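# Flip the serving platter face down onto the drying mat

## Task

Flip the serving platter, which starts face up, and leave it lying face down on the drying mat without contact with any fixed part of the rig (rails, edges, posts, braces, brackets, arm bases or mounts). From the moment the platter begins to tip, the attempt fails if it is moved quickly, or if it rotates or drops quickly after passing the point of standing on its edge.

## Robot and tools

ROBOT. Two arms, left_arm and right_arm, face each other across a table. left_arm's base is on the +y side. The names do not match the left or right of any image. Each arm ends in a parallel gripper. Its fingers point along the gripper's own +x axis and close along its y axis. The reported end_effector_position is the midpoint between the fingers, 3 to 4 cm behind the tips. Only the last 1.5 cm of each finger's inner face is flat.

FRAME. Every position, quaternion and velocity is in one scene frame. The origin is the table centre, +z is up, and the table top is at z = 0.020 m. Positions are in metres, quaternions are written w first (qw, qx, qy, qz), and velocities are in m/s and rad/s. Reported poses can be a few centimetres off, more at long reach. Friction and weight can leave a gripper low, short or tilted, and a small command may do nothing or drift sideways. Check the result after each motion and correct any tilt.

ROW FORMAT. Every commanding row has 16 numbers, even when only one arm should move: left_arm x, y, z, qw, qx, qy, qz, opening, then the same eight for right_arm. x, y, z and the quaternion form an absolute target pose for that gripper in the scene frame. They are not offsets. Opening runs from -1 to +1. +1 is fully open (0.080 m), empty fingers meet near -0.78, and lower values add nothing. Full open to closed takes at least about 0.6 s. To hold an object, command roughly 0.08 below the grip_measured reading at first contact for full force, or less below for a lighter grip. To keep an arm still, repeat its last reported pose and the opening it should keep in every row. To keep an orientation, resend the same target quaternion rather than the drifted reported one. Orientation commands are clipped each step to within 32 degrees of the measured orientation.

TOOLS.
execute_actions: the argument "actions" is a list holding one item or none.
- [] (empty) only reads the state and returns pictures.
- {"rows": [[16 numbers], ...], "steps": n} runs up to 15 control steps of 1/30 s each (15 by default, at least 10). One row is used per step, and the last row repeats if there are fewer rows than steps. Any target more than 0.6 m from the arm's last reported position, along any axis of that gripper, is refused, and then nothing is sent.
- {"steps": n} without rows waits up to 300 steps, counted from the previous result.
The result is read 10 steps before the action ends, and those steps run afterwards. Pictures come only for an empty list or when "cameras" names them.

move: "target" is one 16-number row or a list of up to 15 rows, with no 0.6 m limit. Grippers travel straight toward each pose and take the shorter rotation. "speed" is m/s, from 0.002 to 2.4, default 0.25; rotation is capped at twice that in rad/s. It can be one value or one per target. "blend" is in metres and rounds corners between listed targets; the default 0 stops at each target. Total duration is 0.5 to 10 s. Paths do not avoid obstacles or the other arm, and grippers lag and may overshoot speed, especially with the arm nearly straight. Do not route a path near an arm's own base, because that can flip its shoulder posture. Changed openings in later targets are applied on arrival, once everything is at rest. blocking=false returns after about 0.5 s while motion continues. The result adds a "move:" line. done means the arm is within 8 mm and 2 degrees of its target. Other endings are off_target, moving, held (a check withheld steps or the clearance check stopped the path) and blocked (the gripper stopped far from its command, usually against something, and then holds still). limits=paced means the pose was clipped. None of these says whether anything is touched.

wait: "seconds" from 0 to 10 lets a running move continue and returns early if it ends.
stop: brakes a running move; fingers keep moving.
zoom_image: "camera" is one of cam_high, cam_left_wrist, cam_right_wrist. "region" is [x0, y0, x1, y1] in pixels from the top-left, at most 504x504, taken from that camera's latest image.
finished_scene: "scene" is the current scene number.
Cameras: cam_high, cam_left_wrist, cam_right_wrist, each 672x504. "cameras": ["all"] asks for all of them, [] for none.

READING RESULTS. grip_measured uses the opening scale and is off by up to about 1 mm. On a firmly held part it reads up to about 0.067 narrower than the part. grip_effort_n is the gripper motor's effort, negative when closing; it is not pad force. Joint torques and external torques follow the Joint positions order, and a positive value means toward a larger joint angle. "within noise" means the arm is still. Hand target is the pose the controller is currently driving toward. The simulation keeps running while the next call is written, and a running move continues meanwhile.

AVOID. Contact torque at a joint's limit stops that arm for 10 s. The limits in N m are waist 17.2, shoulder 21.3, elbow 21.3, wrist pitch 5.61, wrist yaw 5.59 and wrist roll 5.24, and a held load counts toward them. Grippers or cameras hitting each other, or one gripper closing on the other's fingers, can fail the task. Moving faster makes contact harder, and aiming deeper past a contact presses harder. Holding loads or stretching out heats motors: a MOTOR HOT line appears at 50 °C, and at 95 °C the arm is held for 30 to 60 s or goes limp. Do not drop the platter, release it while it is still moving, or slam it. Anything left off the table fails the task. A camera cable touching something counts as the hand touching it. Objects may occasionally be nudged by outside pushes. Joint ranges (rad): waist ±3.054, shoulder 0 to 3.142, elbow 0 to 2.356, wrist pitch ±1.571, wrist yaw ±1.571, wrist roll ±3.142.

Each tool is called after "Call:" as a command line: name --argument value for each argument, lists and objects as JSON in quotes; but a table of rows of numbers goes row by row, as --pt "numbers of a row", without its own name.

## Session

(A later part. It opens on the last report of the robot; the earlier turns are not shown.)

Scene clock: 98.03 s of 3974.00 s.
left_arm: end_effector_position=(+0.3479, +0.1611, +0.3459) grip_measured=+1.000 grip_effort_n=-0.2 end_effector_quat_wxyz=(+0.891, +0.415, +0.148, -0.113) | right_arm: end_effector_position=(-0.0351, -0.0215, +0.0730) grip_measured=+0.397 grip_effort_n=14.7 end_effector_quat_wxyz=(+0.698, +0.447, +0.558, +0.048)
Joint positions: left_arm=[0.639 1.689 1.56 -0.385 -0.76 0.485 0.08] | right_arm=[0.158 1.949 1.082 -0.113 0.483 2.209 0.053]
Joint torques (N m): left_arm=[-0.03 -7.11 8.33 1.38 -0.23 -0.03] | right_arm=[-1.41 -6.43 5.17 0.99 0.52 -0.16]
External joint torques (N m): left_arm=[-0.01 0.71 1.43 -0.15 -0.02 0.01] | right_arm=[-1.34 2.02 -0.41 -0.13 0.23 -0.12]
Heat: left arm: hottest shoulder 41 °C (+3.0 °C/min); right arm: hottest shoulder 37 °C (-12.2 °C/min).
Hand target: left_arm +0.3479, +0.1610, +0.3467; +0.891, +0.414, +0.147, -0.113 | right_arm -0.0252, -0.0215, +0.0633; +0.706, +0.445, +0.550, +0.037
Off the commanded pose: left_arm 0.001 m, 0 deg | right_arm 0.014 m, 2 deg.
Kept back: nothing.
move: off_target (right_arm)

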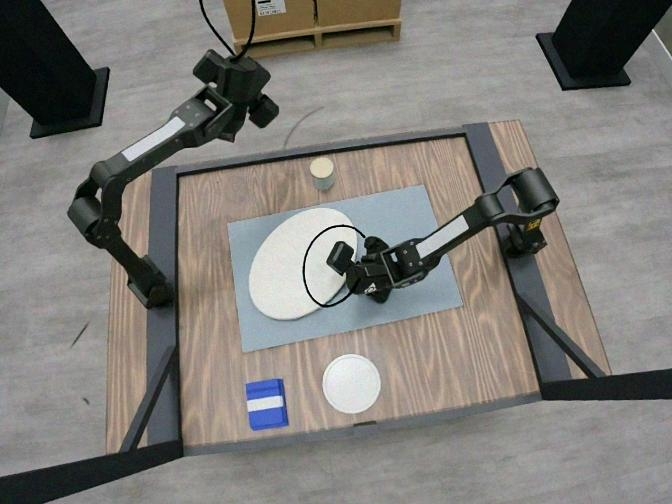

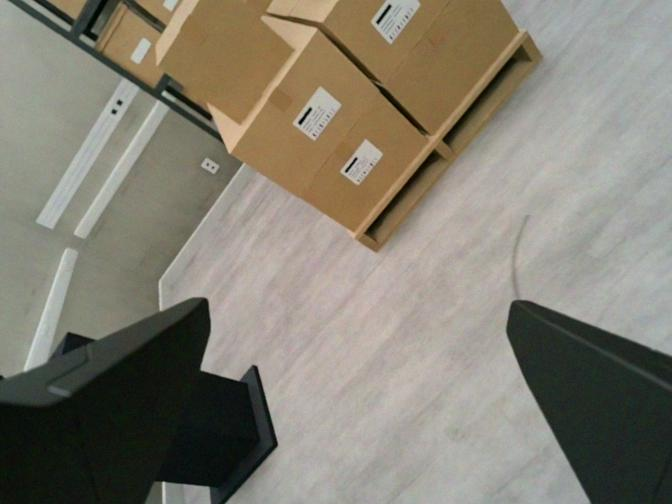

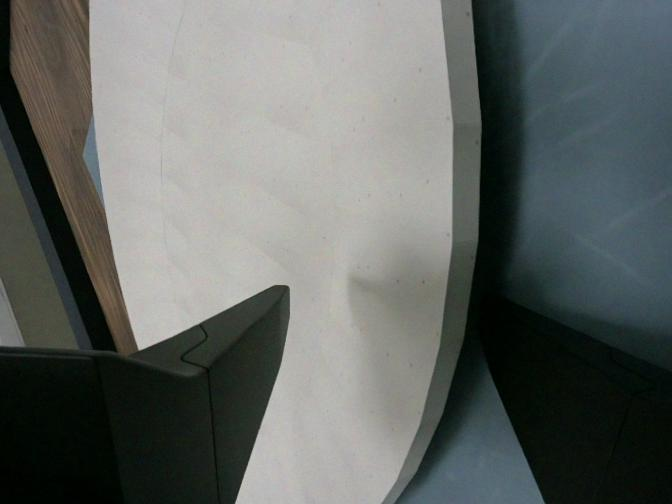

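Call:
move --pt "0.3479 0.1610 0.3467 0.891 0.414 0.147 -0.113 1 -0.058 -0.068 0.080 0.6917 0.5255 0.4732 0.1471 0.4" --pt "0.3479 0.1610 0.3467 0.891 0.414 0.147 -0.113 1 -0.05 -0.060 0.064 0.6917 0.5255 0.4732 0.1471 0.4" --pt "0.3479 0.1610 0.3467 0.891 0.414 0.147 -0.113 1 -0.020 -0.022 0.064 0.6917 0.5255 0.4732 0.1471 0.4" --speed 0.06

Scene clock: 103.13 s of 3974.00 s.
left_arm: end_effector_position=(+0.3479, +0.1611, +0.3459) grip_measured=+1.000 grip_effort_n=-0.2 end_effector_quat_wxyz=(+0.891, +0.415, +0.148, -0.113) | right_arm: end_effector_position=(-0.0458, -0.0268, +0.0871) grip_measured=+0.397 grip_effort_n=13.3 end_effector_quat_wxyz=(+0.672, +0.530, +0.487, +0.173)
Joint positions: left_arm=[0.639 1.689 1.56 -0.385 -0.76 0.485 0.08] | right_arm=[0.248 1.932 0.84 0.427 0.701 2.079 0.053]
Joint torques (N m): left_arm=[-0.02 -7.11 8.34 1.37 -0.23 -0.03] | right_arm=[-4.99 -1.15 5.62 1.57 0.05 -0.17]
External joint torques (N m): left_arm=[-0.02 0.72 1.43 -0.15 -0.01 0] | right_arm=[-5 6.58 0.58 0.2 -0.23 -0.12]
Heat: left arm: hottest shoulder 41 °C (+3.0 °C/min); right arm: hottest shoulder 37 °C (-13.2 °C/min).
Hand target: left_arm +0.3479, +0.1610, +0.3467; +0.891, +0.414, +0.147, -0.113 | right_arm -0.0206, -0.0254, +0.0651; +0.691, +0.525, +0.474, +0.146
Off the commanded pose: left_arm 0.001 m, 0 deg | right_arm 0.035 m, 4 deg.
Kept back: nothing.
move: off_target (right_arm)

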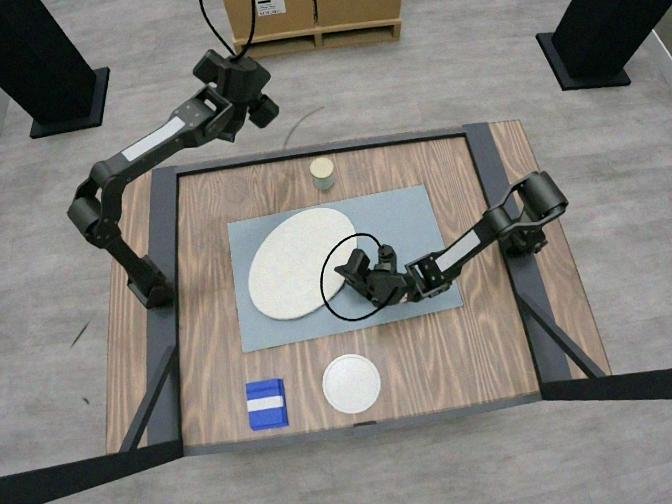

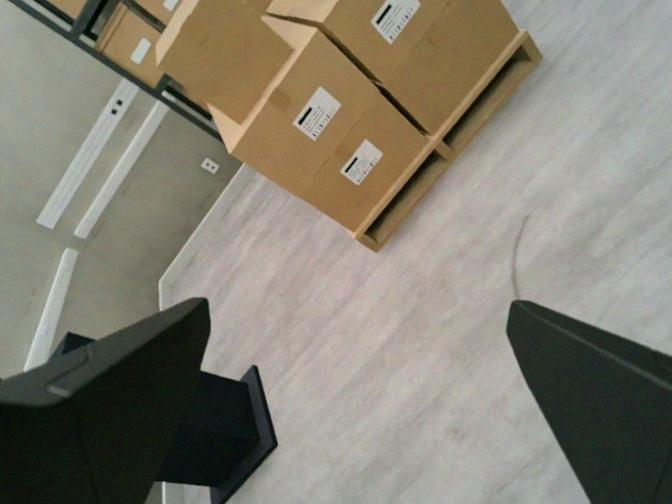

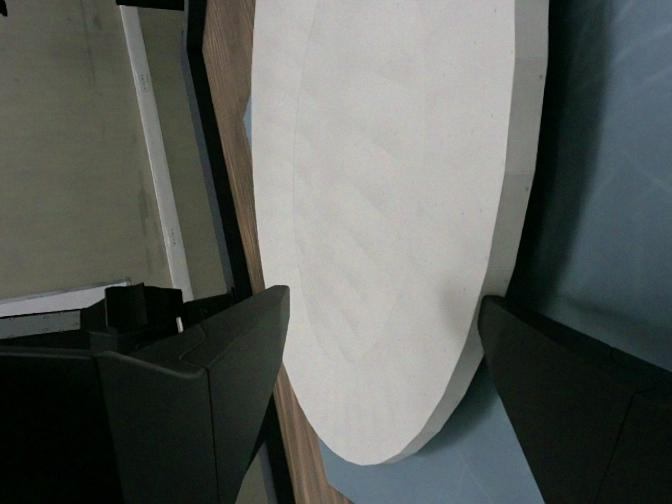

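Call:
move --pt "0.3479 0.1610 0.3467 0.891 0.414 0.147 -0.113 1 -0.066 -0.07 0.10 0.7020 0.4823 0.5172 0.0863 0.2" --pt "0.3479 0.1610 0.3467 0.891 0.414 0.147 -0.113 1 -0.053 -0.076 0.075 0.7020 0.4823 0.5172 0.0863 0.2" --pt "0.3479 0.1610 0.3467 0.891 0.414 0.147 -0.113 1 -0.053 -0.076 0.058 0.7020 0.4823 0.5172 0.0863 0.2" --speed 0.06

Scene clock: 106.67 s of 3974.00 s.
left_arm: end_effector_position=(+0.3479, +0.1611, +0.3459) grip_measured=+1.000 grip_effort_n=-0.2 end_effector_quat_wxyz=(+0.891, +0.415, +0.148, -0.113) | right_arm: end_effector_position=(-0.0555, -0.0711, +0.0731) grip_measured=+0.203 grip_effort_n=-17.9 end_effector_quat_wxyz=(+0.693, +0.491, +0.518, +0.095)
Joint positions: left_arm=[0.639 1.689 1.56 -0.385 -0.76 0.485 0.08] | right_arm=[0.293 1.826 0.809 0.098 0.666 2.279 0.044]
Joint torques (N m): left_arm=[-0.03 -7.11 8.34 1.38 -0.22 -0.03] | right_arm=[-0.54 -4.56 2.41 1.67 0.23 0.17]
External joint torques (N m): left_arm=[-0.03 0.73 1.42 -0.14 -0.01 0.01] | right_arm=[-0.5 2.51 -2.68 0.52 -0.12 0.2]
Heat: left arm: hottest shoulder 41 °C (+2.0 °C/min); right arm: hottest shoulder 37 °C (-12.1 °C/min).
Hand target: left_arm +0.3479, +0.1610, +0.3467; +0.891, +0.414, +0.147, -0.113 | right_arm -0.0529, -0.0764, +0.0586; +0.702, +0.482, +0.517, +0.086
Off the commanded pose: left_arm 0.001 m, 0 deg | right_arm 0.016 m, 2 deg.
Kept back: nothing.
move: off_target (right_arm)

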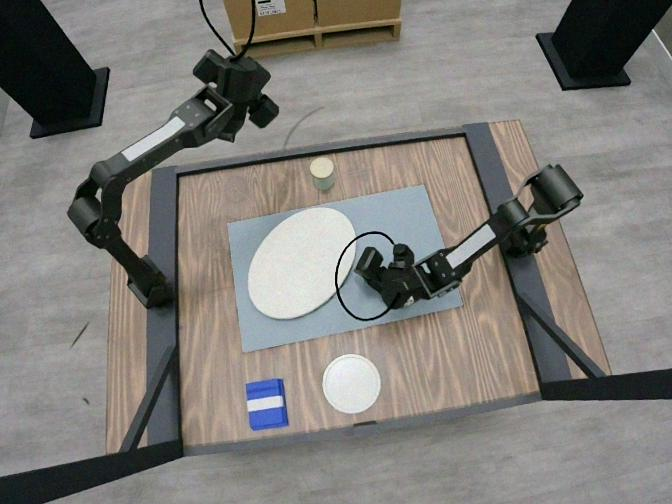

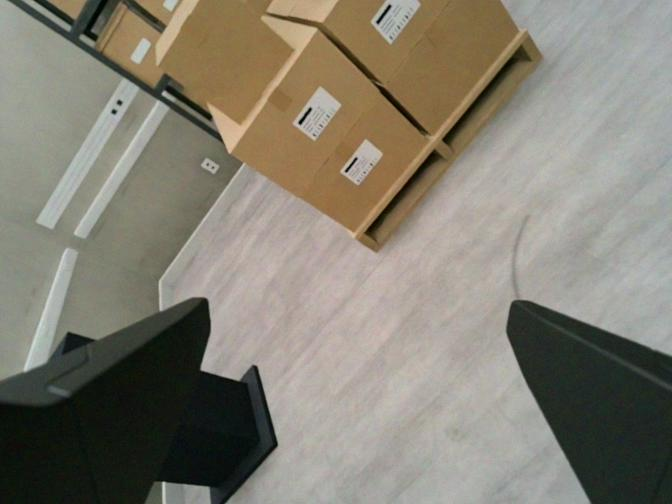

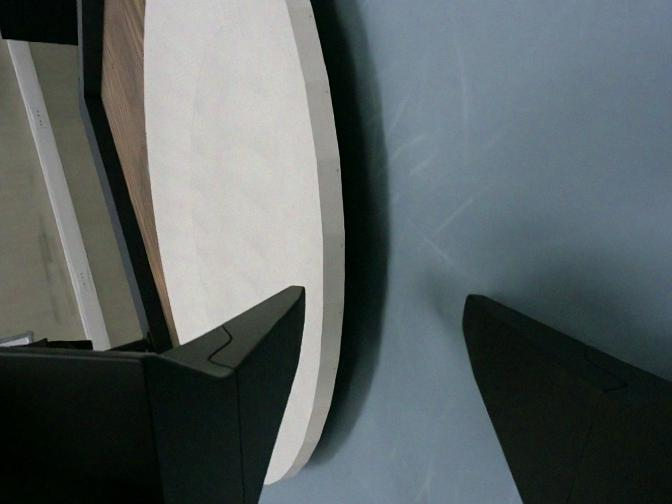

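Call:
move --pt "0.3479 0.1610 0.3467 0.891 0.414 0.147 -0.113 1 -0.036 -0.06 0.069 0.7020 0.4823 0.5172 0.0863 0.2" --pt "0.3479 0.1610 0.3467 0.891 0.414 0.147 -0.113 1 -0.018 -0.036 0.069 0.7020 0.4823 0.5172 0.0863 0.2" --speed 0.05

Scene clock: 108.43 s of 3974.00 s.
left_arm: end_effector_position=(+0.3479, +0.1611, +0.3459) grip_measured=+1.000 grip_effort_n=-0.2 end_effector_quat_wxyz=(+0.891, +0.415, +0.148, -0.113) | right_arm: end_effector_position=(-0.0231, -0.0387, +0.0734) grip_measured=+0.203 grip_effort_n=-17.9 end_effector_quat_wxyz=(+0.699, +0.482, +0.521, +0.091)
Joint positions: left_arm=[0.639 1.689 1.56 -0.385 -0.76 0.485 0.08] | right_arm=[0.167 1.895 0.909 0.115 0.579 2.157 0.044]
Joint torques (N m): left_arm=[-0.02 -7.11 8.34 1.37 -0.23 -0.03] | right_arm=[-1.21 -6.65 5.41 1.34 0.4 -0.16]
External joint torques (N m): left_arm=[0 0.65 1.5 -0.13 -0.02 0.01] | right_arm=[-1.19 1.09 0.15 0.13 0.09 -0.12]
Heat: left arm: hottest shoulder 41 °C (+2.0 °C/min); right arm: hottest shoulder 37 °C (-11.1 °C/min).
Hand target: left_arm +0.3479, +0.1610, +0.3467; +0.891, +0.414, +0.147, -0.113 | right_arm -0.0180, -0.0362, +0.0690; +0.702, +0.482, +0.517, +0.086
Off the commanded pose: left_arm 0.001 m, 0 deg | right_arm 0.007 m, 1 deg.
Kept back: nothing.
move: done

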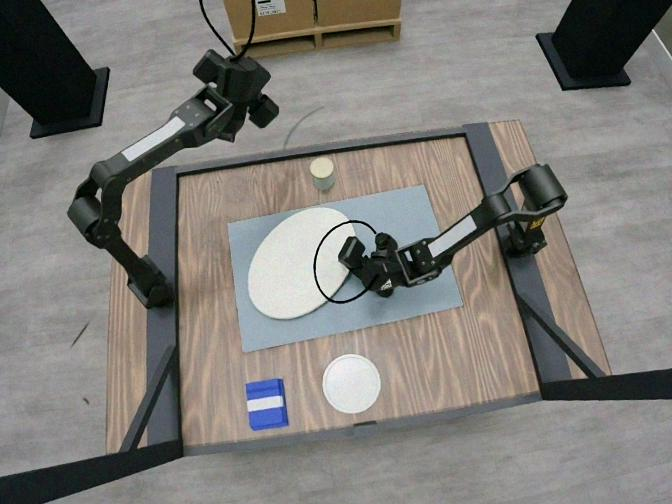

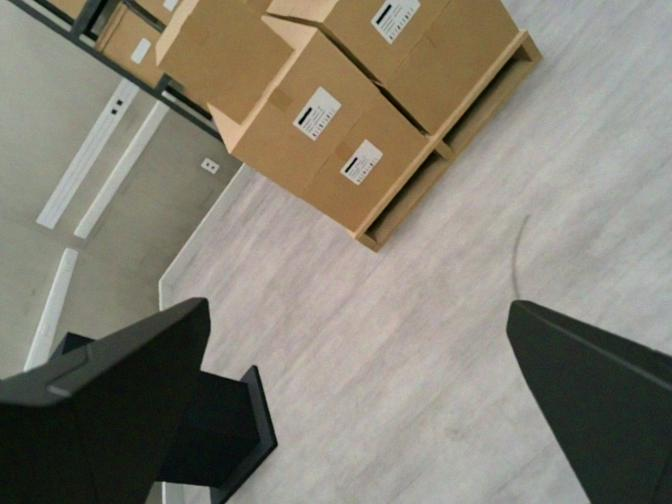

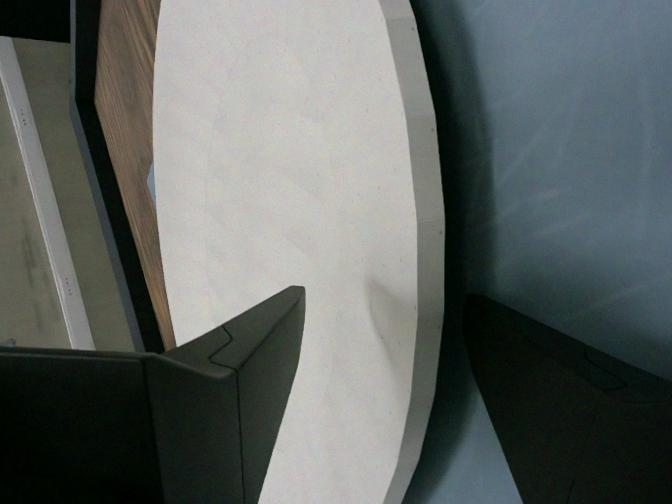

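Call:
move --target '[0.3479,0.1610,0.3467,0.891,0.414,0.147,-0.113,1,-0.001,-0.018,0.066,0.7020,0.4823,0.5172,0.0863,0.2]' --speed 0.05

Scene clock: 109.47 s of 3974.00 s.
left_arm: end_effector_position=(+0.3479, +0.1611, +0.3459) grip_measured=+1.000 grip_effort_n=-0.2 end_effector_quat_wxyz=(+0.891, +0.415, +0.148, -0.113) | right_arm: end_effector_position=(-0.0157, -0.0240, +0.0720) grip_measured=+0.203 grip_effort_n=-17.9 end_effector_quat_wxyz=(+0.698, +0.472, +0.530, +0.097)
Joint positions: left_arm=[0.639 1.689 1.56 -0.385 -0.76 0.485 0.08] | right_arm=[0.129 1.931 0.956 0.124 0.531 2.105 0.044]
Joint torques (N m): left_arm=[-0.01 -7.12 8.34 1.38 -0.22 -0.04] | right_arm=[-2.68 -5.26 6.39 2.19 0.7 -0.11]
External joint torques (N m): left_arm=[-0.02 0.79 1.39 -0.15 -0.01 0] | right_arm=[-2.69 2.81 1.06 0.94 0.42 -0.07]
Heat: left arm: hottest shoulder 41 °C (+2.0 °C/min); right arm: hottest shoulder 37 °C (-10.1 °C/min).
Hand target: left_arm +0.3479, +0.1610, +0.3467; +0.891, +0.414, +0.147, -0.113 | right_arm -0.0012, -0.0189, +0.0663; +0.702, +0.482, +0.517, +0.086
Off the commanded pose: left_arm 0.001 m, 0 deg | right_arm 0.017 m, 2 deg.
Kept back: nothing.
move: off_target (right_arm)

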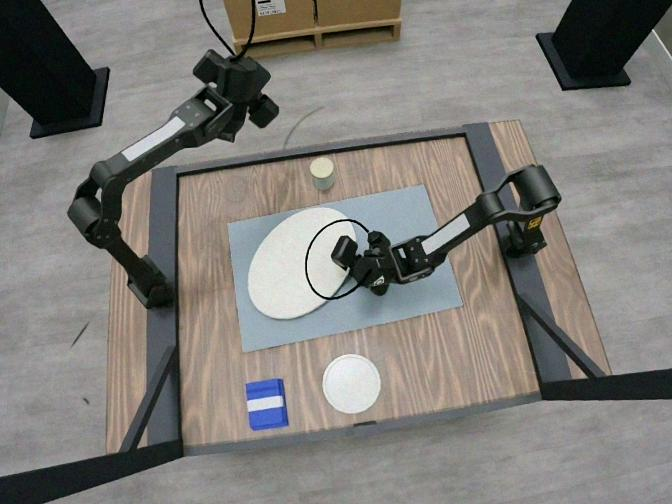

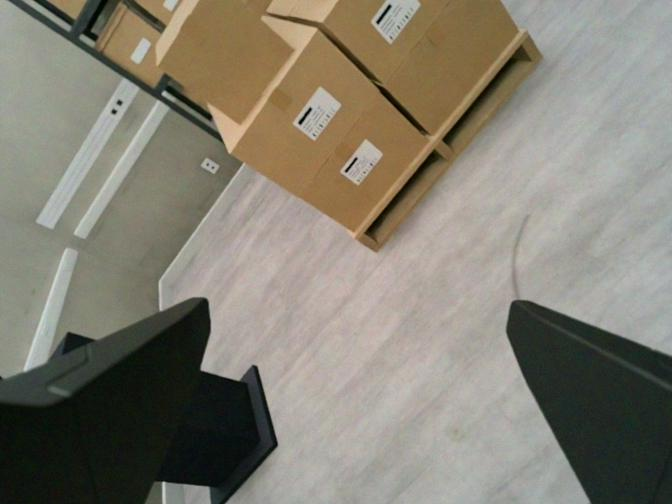

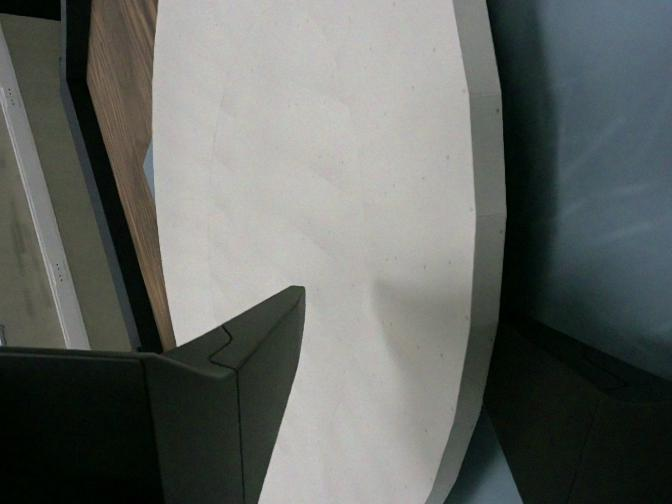

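Call:
move --pt "0.3479 0.1610 0.3467 0.891 0.414 0.147 -0.113 1 -0.0157 -0.0240 0.0720 0.7020 0.4823 0.5172 0.0863 -0.4" --pt "0.3479 0.1610 0.3467 0.891 0.414 0.147 -0.113 1 -0.0157 -0.0240 0.0720 0.7020 0.4823 0.5172 0.0863 -0.72"

Scene clock: 111.17 s of 3974.00 s.
left_arm: end_effector_position=(+0.3479, +0.1611, +0.3459) grip_measured=+1.000 grip_effort_n=-0.2 end_effector_quat_wxyz=(+0.891, +0.415, +0.148, -0.113) | right_arm: end_effector_position=(-0.0188, -0.0244, +0.0766) grip_measured=-0.497 grip_effort_n=-83.5 end_effector_quat_wxyz=(+0.701, +0.485, +0.514, +0.093)
Joint positions: left_arm=[0.639 1.689 1.56 -0.385 -0.76 0.485 0.08] | right_arm=[0.153 1.931 0.968 0.104 0.585 2.139 0.013]
Joint torques (N m): left_arm=[-0.03 -7.11 8.32 1.38 -0.23 -0.03] | right_arm=[-1.03 -8.39 4.74 0.72 -0.16 0.07]
External joint torques (N m): left_arm=[-0.02 0.71 1.42 -0.14 -0.01 0] | right_arm=[-1.04 -0.35 -0.55 -0.49 -0.46 0.11]
Heat: left arm: hottest shoulder 41 °C (+2.0 °C/min); right arm: hottest shoulder 37 °C (-9.1 °C/min).
Hand target: left_arm +0.3479, +0.1610, +0.3467; +0.891, +0.414, +0.147, -0.113 | right_arm -0.0157, -0.0242, +0.0721; +0.702, +0.482, +0.517, +0.086
Off the commanded pose: left_arm 0.001 m, 0 deg | right_arm 0.006 m, 1 deg.
Kept back: nothing.
move: done

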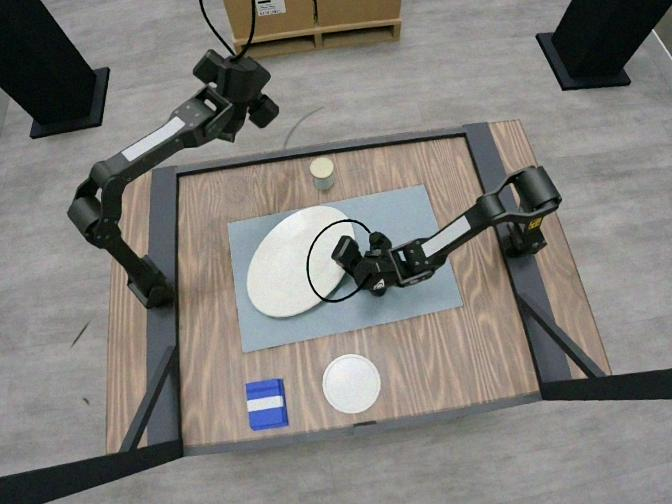

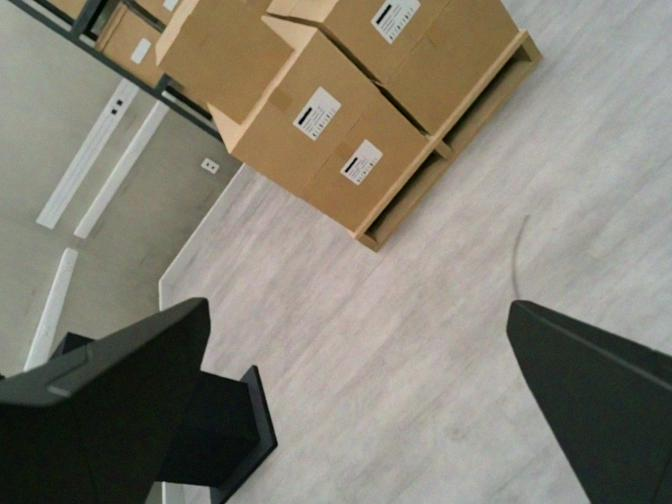

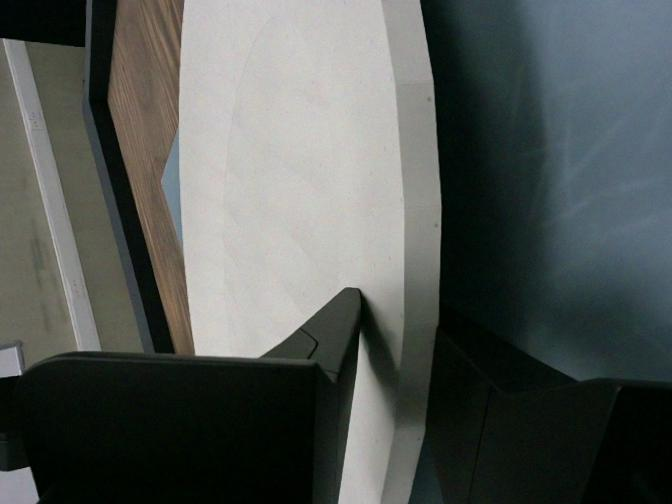

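Call:
move --pt "0.3479 0.1610 0.3467 0.891 0.414 0.147 -0.113 1 -0.008 -0.008 0.13 0.7020 0.4823 0.5172 0.0863 -0.78" --pt "0.3479 0.1610 0.3467 0.891 0.414 0.147 -0.113 1 0.008 0.015 0.19 0.7061 0.4450 0.5495 0.0370 -0.78" --pt "0.3479 0.1610 0.3467 0.891 0.414 0.147 -0.113 1 0.02 0.025 0.245 0.7054 0.3747 0.5996 -0.0493 -0.78" --speed 0.07

Scene clock: 115.87 s of 3974.00 s.
left_arm: end_effector_position=(+0.3479, +0.1611, +0.3459) grip_measured=+1.000 grip_effort_n=-0.2 end_effector_quat_wxyz=(+0.891, +0.415, +0.148, -0.113) | right_arm: end_effector_position=(+0.0181, +0.0223, +0.2217) grip_measured=-0.626 grip_effort_n=-83.5 end_effector_quat_wxyz=(+0.715, +0.352, +0.601, -0.064) end_effector_velocity=(+0.000, -0.001, +0.001) end_effector_angular_velocity=(-0.019, +0.005, +0.007)
Joint positions: left_arm=[0.639 1.689 1.56 -0.385 -0.76 0.485 0.08] | right_arm=[-0.031 2.148 2.138 -1.206 0.269 2.12 0.007]
Joint velocities: left_arm=[within noise] | right_arm=[-0.002 0.017 0.037 -0.037 -0.007 -0.007 0]
Joint torques (N m): left_arm=[-0.02 -7.12 8.34 1.38 -0.23 -0.03] | right_arm=[-0.27 -15.32 9.18 0.34 0.34 0.09]
External joint torques (N m): left_arm=[-0.06 0.69 1.46 -0.14 -0.01 0] | right_arm=[-0.27 -4.9 3.03 -0.49 0.13 0.12]
Heat: left arm: hottest shoulder 41 °C (+2.0 °C/min); right arm: hottest shoulder 38 °C (-6.0 °C/min).
Hand target: left_arm +0.3479, +0.1610, +0.3467; +0.891, +0.414, +0.147, -0.113 | right_arm +0.0200, +0.0242, +0.2447; +0.705, +0.375, +0.600, -0.049
Off the commanded pose: left_arm 0.001 m, 0 deg | right_arm 0.024 m, 3 deg.
Kept back: nothing.
move: off_target (right_arm)

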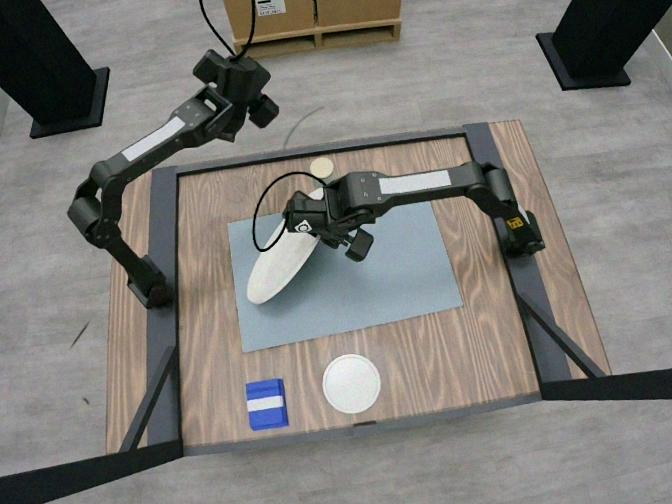

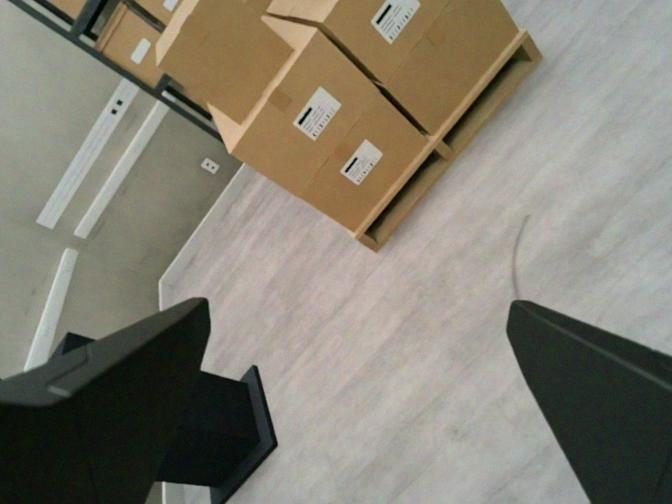

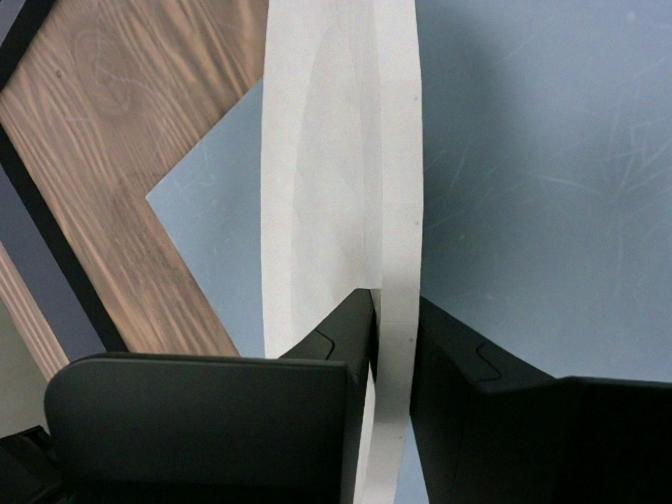

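Call:
move --pt "0.3479 0.1610 0.3467 0.891 0.414 0.147 -0.113 1 0.015 -0.01 0.295 0.7054 0.3747 0.5996 -0.0493 -0.78" --pt "0.3479 0.1610 0.3467 0.891 0.414 0.147 -0.113 1 0.006 -0.05 0.32 0.7032 0.0739 0.7032 0.0739 -0.78" --speed '[0.08, 0.14]'

Call:
move --pt "0.3479 0.1610 0.3467 0.891 0.414 0.147 -0.113 1 0.006 -0.07 0.32 0.6780 -0.2008 0.6214 0.3374 -0.78" --pt "0.3479 0.1610 0.3467 0.891 0.414 0.147 -0.113 1 0.006 -0.08 0.32 0.5495 -0.445 0.445 0.5495 -0.78" --pt "0.3479 0.1610 0.3467 0.891 0.414 0.147 -0.113 1 0.006 -0.075 0.32 0.3374 -0.6214 0.2008 0.6780 -0.78" --pt "0.3479 0.1610 0.3467 0.891 0.414 0.147 -0.113 1 0.006 -0.05 0.32 0.0739 -0.7032 -0.0739 0.7032 -0.78" --speed 0.17

Scene clock: 120.70 s of 3974.00 s.
left_arm: end_effector_position=(+0.3479, +0.1611, +0.3459) grip_measured=+1.000 grip_effort_n=-0.2 end_effector_quat_wxyz=(+0.891, +0.415, +0.148, -0.113) | right_arm: end_effector_position=(+0.0110, -0.0427, +0.2622) grip_measured=-0.628 grip_effort_n=-83.5 end_effector_quat_wxyz=(+0.714, +0.065, +0.694, +0.062)
Joint positions: left_arm=[0.639 1.689 1.56 -0.385 -0.76 0.485 0.08] | right_arm=[-0.107 2.091 2.28 -1.578 0.011 1.483 0.007]
Joint torques (N m): left_arm=[-0.04 -7.06 8.08 1.44 -0.26 -0.04] | right_arm=[0.23 -14.79 5.69 0.47 -0.31 -0.08]
External joint torques (N m): left_arm=[-0.04 0.77 1.17 -0.08 -0.05 0] | right_arm=[0.17 -5.36 0.13 -0.14 -0.37 -0.07]
Heat: left arm: hottest shoulder 41 °C (+2.0 °C/min); right arm: hottest shoulder 45 °C (+3.0 °C/min). Heating fast: the right arm's shoulder motor: a push or a pull is the cause, and it goes on while you think. Ease it with your next call, before anything else.
Hand target: left_arm +0.3479, +0.1611, +0.3459; +0.891, +0.415, +0.148, -0.113 | right_arm +0.0078, -0.0443, +0.2762; +0.710, +0.078, +0.696, +0.078
Off the commanded pose: left_arm 0.001 m, 0 deg | right_arm 0.058 m, 2 deg.
Kept back: nothing.
move: blocked (right_arm; both arms now hold where they are)

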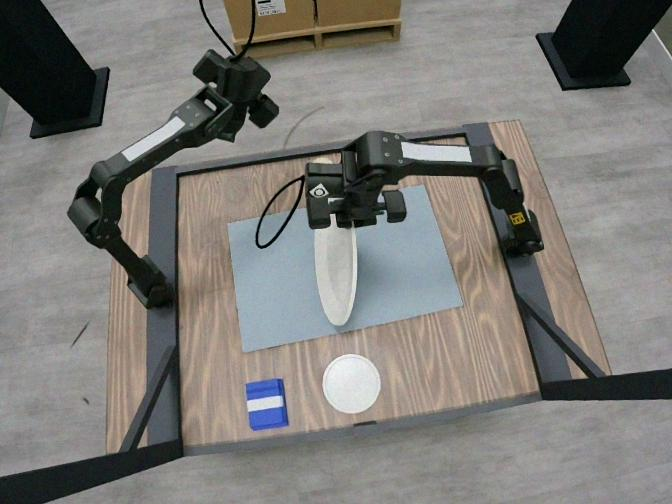

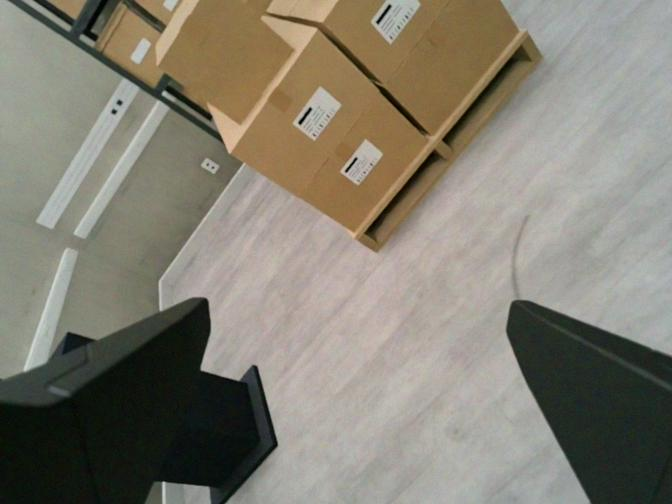

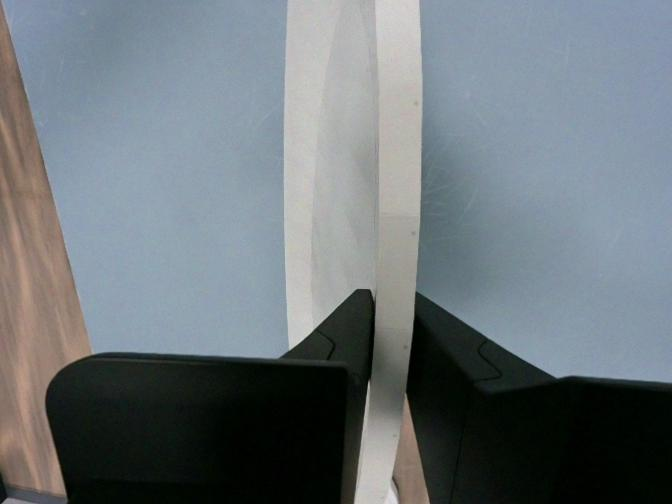

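Scene clock: 130.50 s of 3974.00 s.
left_arm: end_effector_position=(+0.3479, +0.1611, +0.3459) grip_measured=+1.000 grip_effort_n=-0.2 end_effector_quat_wxyz=(+0.891, +0.415, +0.148, -0.113) | right_arm: end_effector_position=(+0.0077, -0.0500, +0.2907) grip_measured=-0.628 grip_effort_n=-83.5 end_effector_quat_wxyz=(+0.095, -0.703, -0.086, +0.700)
Joint positions: left_arm=[0.639 1.689 1.56 -0.385 -0.76 0.485 0.08] | right_arm=[-0.111 2.026 2.291 -1.578 -0.018 -1.652 0.007]
Joint torques (N m): left_arm=[-0.02 -7.12 8.33 1.38 -0.22 -0.03] | right_arm=[0.18 -15.13 10.19 0.46 -0.05 -0.17]
External joint torques (N m): left_arm=[0 0.8 1.39 -0.15 -0.01 0.01] | right_arm=[0.19 -6.27 4.74 -0.25 0.01 -0.19]
Motor temperatures (°C): left_arm=[29 41 38 31 25 30] | right_arm=[28 52 37 32 30 26]
Heat: left arm: hottest shoulder 41 °C (+1.0 °C/min); right arm: hottest shoulder 52 °C (+13.1 °C/min). Heating fast: the right arm's shoulder motor: a push or a pull is the cause, and it goes on while you think. Ease it with your next call, before anything else.
Hand target: left_arm +0.3479, +0.1610, +0.3467; +0.891, +0.414, +0.147, -0.113 | right_arm +0.0059, -0.0515, +0.3189; -0.121, +0.701, +0.121, -0.693
Off the commanded pose: left_arm 0.001 m, 0 deg | right_arm 0.029 m, 3 deg.
MOTOR HOT: joint 2 (shoulder) of the right arm reports 52 °C; the controller stops that arm at 95 °C. To cool a motor, set the load down, stop pushing, or move to a pose that needs little force.
joint sent to its limit (right arm) — joint 4 (wrist pitch), lower limit.
Kept back: nothing.
move: off_target (right_arm)

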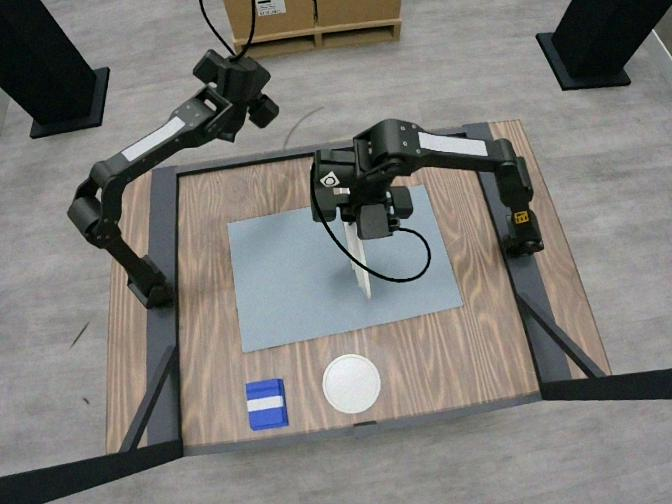

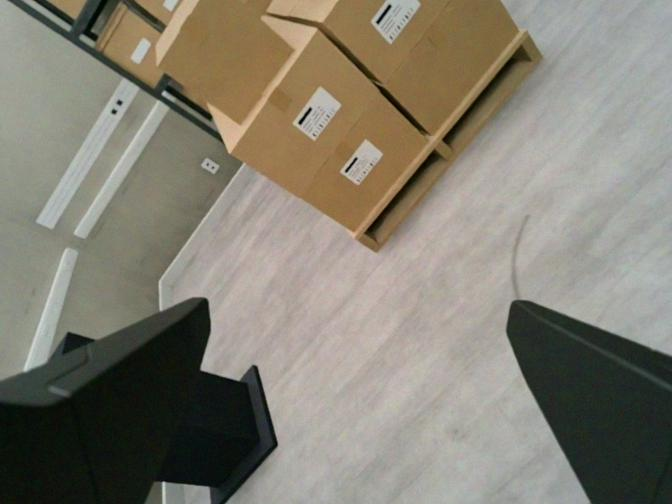

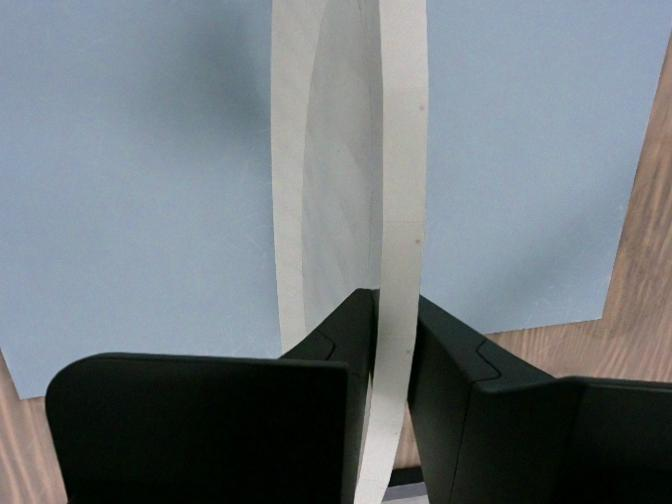

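Call:
move --pt "0.3479 0.1610 0.3467 0.891 0.414 0.147 -0.113 1 0.004 -0.02 0.315 0.1711 -0.6861 -0.1711 0.6861 -0.8" --pt "0.3479 0.1610 0.3467 0.891 0.414 0.147 -0.113 1 0.004 0.035 0.310 0.2418 -0.6645 -0.2418 0.6645 -0.8" --speed 0.08

Scene clock: 134.00 s of 3974.00 s.
left_arm: end_effector_position=(+0.3479, +0.1611, +0.3459) grip_measured=+1.000 grip_effort_n=-0.2 end_effector_quat_wxyz=(+0.891, +0.415, +0.148, -0.113) | right_arm: end_effector_position=(+0.0073, +0.0265, +0.2809) grip_measured=-0.437 grip_effort_n=-83.5 end_effector_quat_wxyz=(+0.211, -0.678, -0.200, +0.675)
Joint positions: left_arm=[0.639 1.689 1.56 -0.385 -0.76 0.485 0.08] | right_arm=[-0.103 1.991 2.068 -1.059 -0.041 -1.629 0.015]
Joint torques (N m): left_arm=[-0.01 -7.11 8.33 1.38 -0.23 -0.03] | right_arm=[0.29 -15.65 7.37 4.31 -0.42 -0.17]
External joint torques (N m): left_arm=[0.06 0.8 1.37 -0.16 -0.02 0.01] | right_arm=[0.33 -6.03 0.99 3.14 -0.36 -0.2]
Heat: left arm: hottest shoulder 41 °C (+1.0 °C/min); right arm: hottest shoulder 54 °C (+15.0 °C/min). Heating fast: the right arm's shoulder motor: a push or a pull is the cause, and it goes on while you think. Ease it with your next call, before anything else.
Hand target: left_arm +0.3479, +0.1610, +0.3467; +0.891, +0.414, +0.147, -0.113 | right_arm +0.0038, +0.0331, +0.3103; -0.241, +0.665, +0.242, -0.665
Off the commanded pose: left_arm 0.001 m, 0 deg | right_arm 0.030 m, 6 deg.
MOTOR HOT: still on. Joint 2 (shoulder) of the right arm reports 54 °C.
Kept back: nothing.
move: off_target (right_arm)

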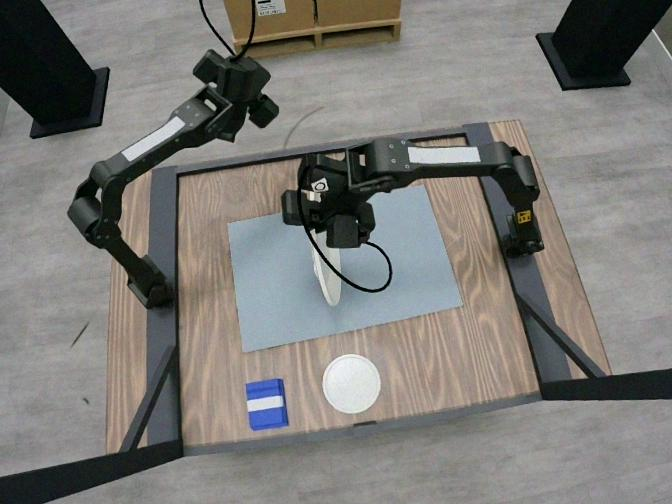

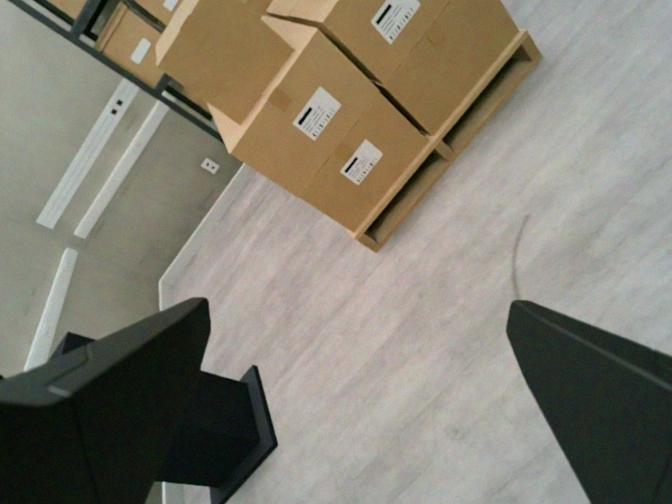

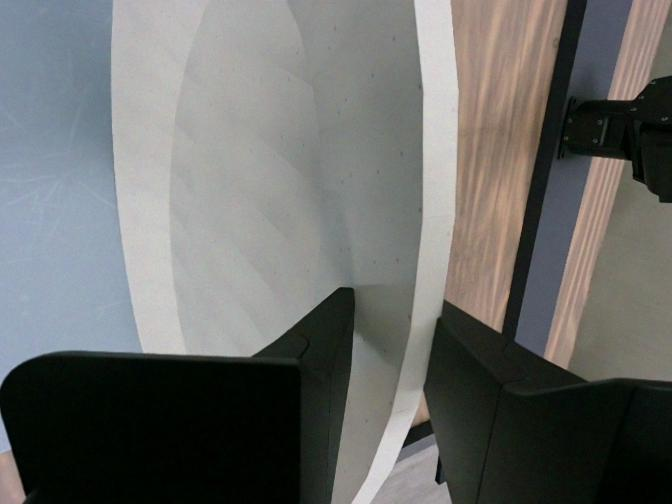

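Call:
move --pt "0.3479 0.1610 0.3467 0.891 0.414 0.147 -0.113 1 0.004 0.025 0.290 0.147 -0.6917 -0.147 0.6917 -0.8" --pt "0.3479 0.1610 0.3467 0.891 0.414 0.147 -0.113 1 0.004 0.022 0.250 0.147 -0.6917 -0.147 0.6917 -0.8" --speed 0.06

Scene clock: 137.73 s of 3974.00 s.
left_arm: end_effector_position=(+0.3479, +0.1611, +0.3459) grip_measured=+1.000 grip_effort_n=-0.2 end_effector_quat_wxyz=(+0.891, +0.415, +0.148, -0.113) | right_arm: end_effector_position=(-0.0022, +0.0192, +0.2705) grip_measured=-0.513 grip_effort_n=-83.5 end_effector_quat_wxyz=(+0.159, -0.686, -0.163, +0.691) end_effector_velocity=(+0.000, -0.003, +0.000) end_effector_angular_velocity=(-0.002, +0.003, +0.007)
Joint positions: left_arm=[0.639 1.689 1.56 -0.385 -0.76 0.485 0.08] | right_arm=[-0.084 2.085 2.226 -1.253 -0.038 -1.636 0.012]
Joint velocities: left_arm=[within noise] | right_arm=[-0.002 -0.017 -0.027 0.007 -0.007 -0.007 0]
Joint torques (N m): left_arm=[-0.03 -7.11 8.34 1.38 -0.22 -0.03] | right_arm=[-0.79 -8.67 2.05 1.52 0.19 -0.15]
External joint torques (N m): left_arm=[-0.05 0.7 1.44 -0.14 -0.01 0] | right_arm=[-0.8 1.25 -4.02 0.49 0.26 -0.17]
Heat: left arm: hottest shoulder 41 °C (+1.0 °C/min); right arm: hottest shoulder 54 °C (+16.1 °C/min). Fold the right arm in close to its base, or ease its load, before you think long.
Hand target: left_arm +0.3479, +0.1610, +0.3467; +0.891, +0.414, +0.147, -0.113 | right_arm +0.0038, +0.0214, +0.2503; -0.147, +0.692, +0.147, -0.692
Off the commanded pose: left_arm 0.001 m, 0 deg | right_arm 0.022 m, 2 deg.
MOTOR HOT: still on. Joint 2 (shoulder) of the right arm reports 54 °C.
Kept back: nothing.
move: off_target (right_arm)

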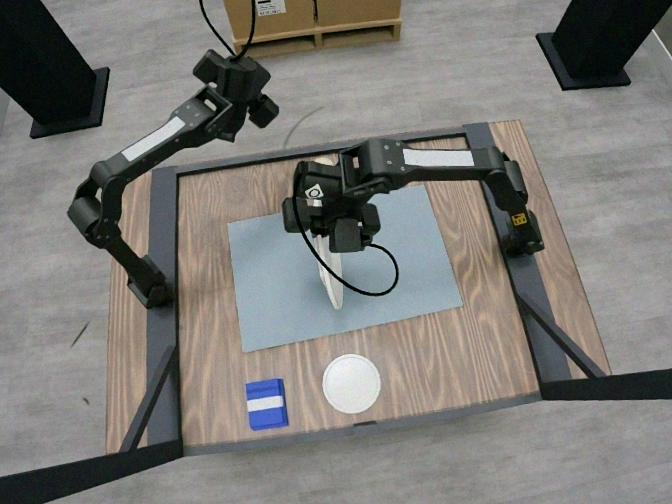

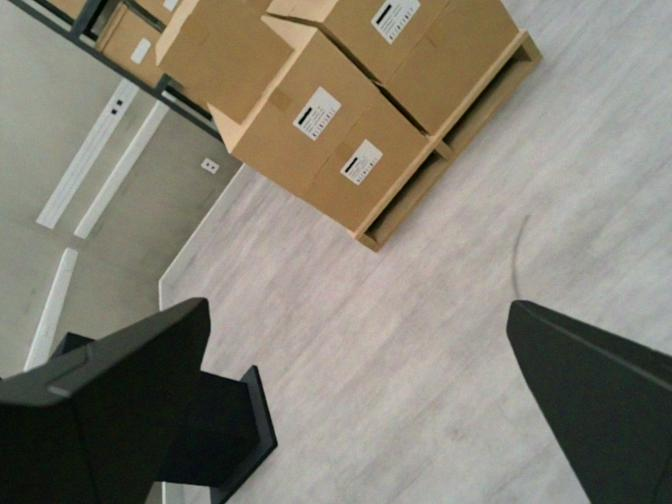

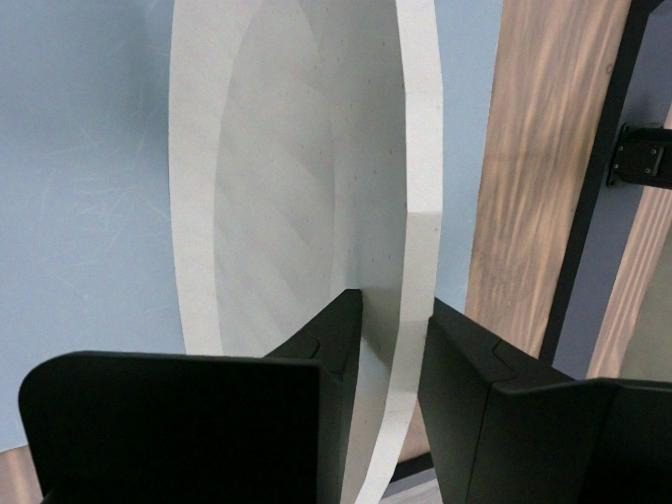

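Call:
move --pt "0.3479 0.1610 0.3467 0.891 0.414 0.147 -0.113 1 0.000 -0.042 0.248 0.1711 -0.6861 -0.1711 0.6861 -0.8" --pt "0.3479 0.1610 0.3467 0.891 0.414 0.147 -0.113 1 0.000 -0.10 0.222 0.2127 -0.6744 -0.2127 0.6744 -0.8" --pt "0.3479 0.1610 0.3467 0.891 0.414 0.147 -0.113 1 0.000 -0.15 0.182 0.2876 -0.646 -0.2876 0.646 -0.8" --speed 0.05

Scene clock: 143.40 s of 3974.00 s.
left_arm: end_effector_position=(+0.3479, +0.1611, +0.3459) grip_measured=+1.000 grip_effort_n=-0.2 end_effector_quat_wxyz=(+0.891, +0.415, +0.148, -0.113) | right_arm: end_effector_position=(-0.0104, -0.1472, +0.2159) grip_measured=-0.621 grip_effort_n=-83.5 end_effector_quat_wxyz=(+0.307, -0.624, -0.327, +0.640)
Joint positions: left_arm=[0.639 1.689 1.56 -0.385 -0.76 0.485 0.08] | right_arm=[-0.137 1.054 0.713 -0.307 -0.13 -1.66 0.007]
Joint torques (N m): left_arm=[-0.02 -7.12 8.33 1.37 -0.23 -0.03] | right_arm=[-1.83 2.2 1.33 1.36 0.74 -0.17]
External joint torques (N m): left_arm=[0.09 0.58 1.51 -0.12 -0.03 0] | right_arm=[-1.84 5.31 -5.64 -0.17 0.83 -0.21]
Heat: left arm: hottest shoulder 41 °C (+1.0 °C/min); right arm: hottest shoulder 50 °C (+11.1 °C/min). Fold the right arm in close to its base, or ease its load, before you think long.
Hand target: left_arm +0.3479, +0.1610, +0.3467; +0.891, +0.414, +0.147, -0.113 | right_arm -0.0009, -0.1527, +0.1833; -0.287, +0.646, +0.288, -0.646
Off the commanded pose: left_arm 0.001 m, 0 deg | right_arm 0.036 m, 6 deg.
MOTOR HOT: still on. Joint 2 (shoulder) of the right arm reports 50 °C.
Kept back: nothing.
move: off_target (right_arm)

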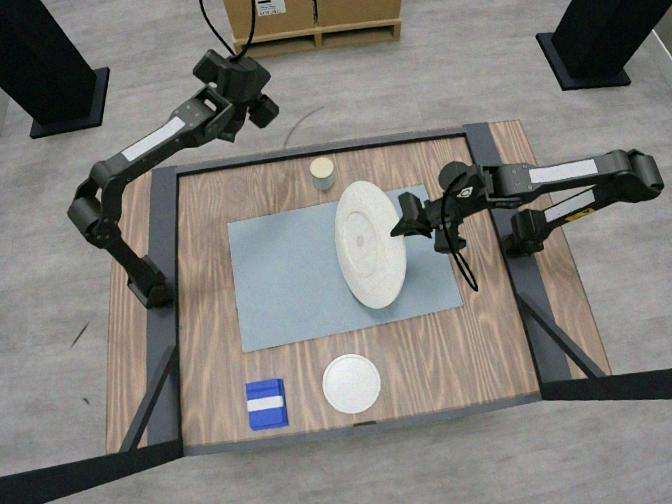

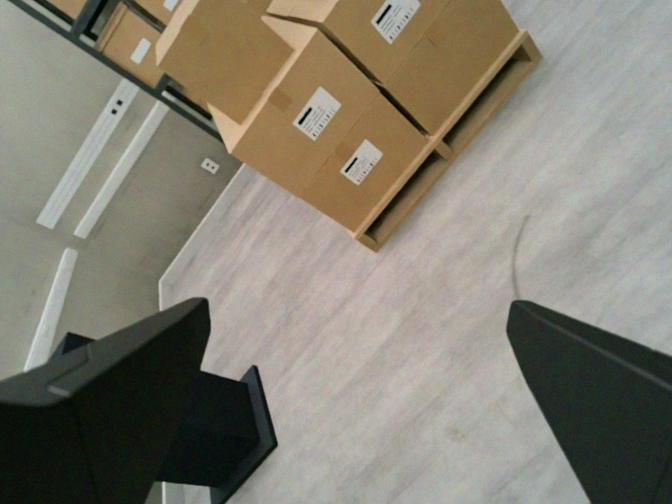

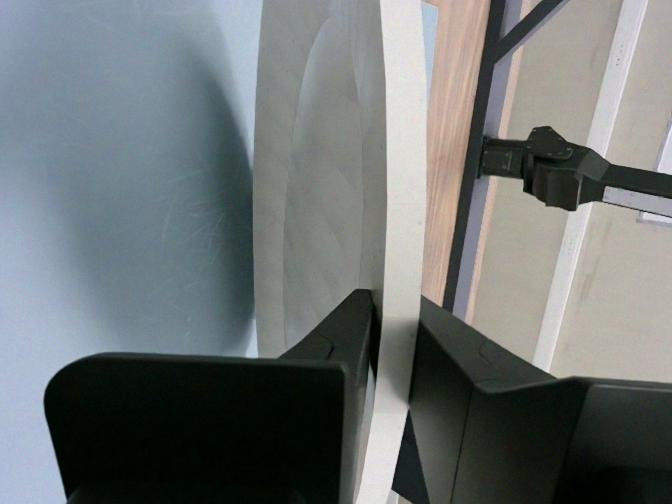

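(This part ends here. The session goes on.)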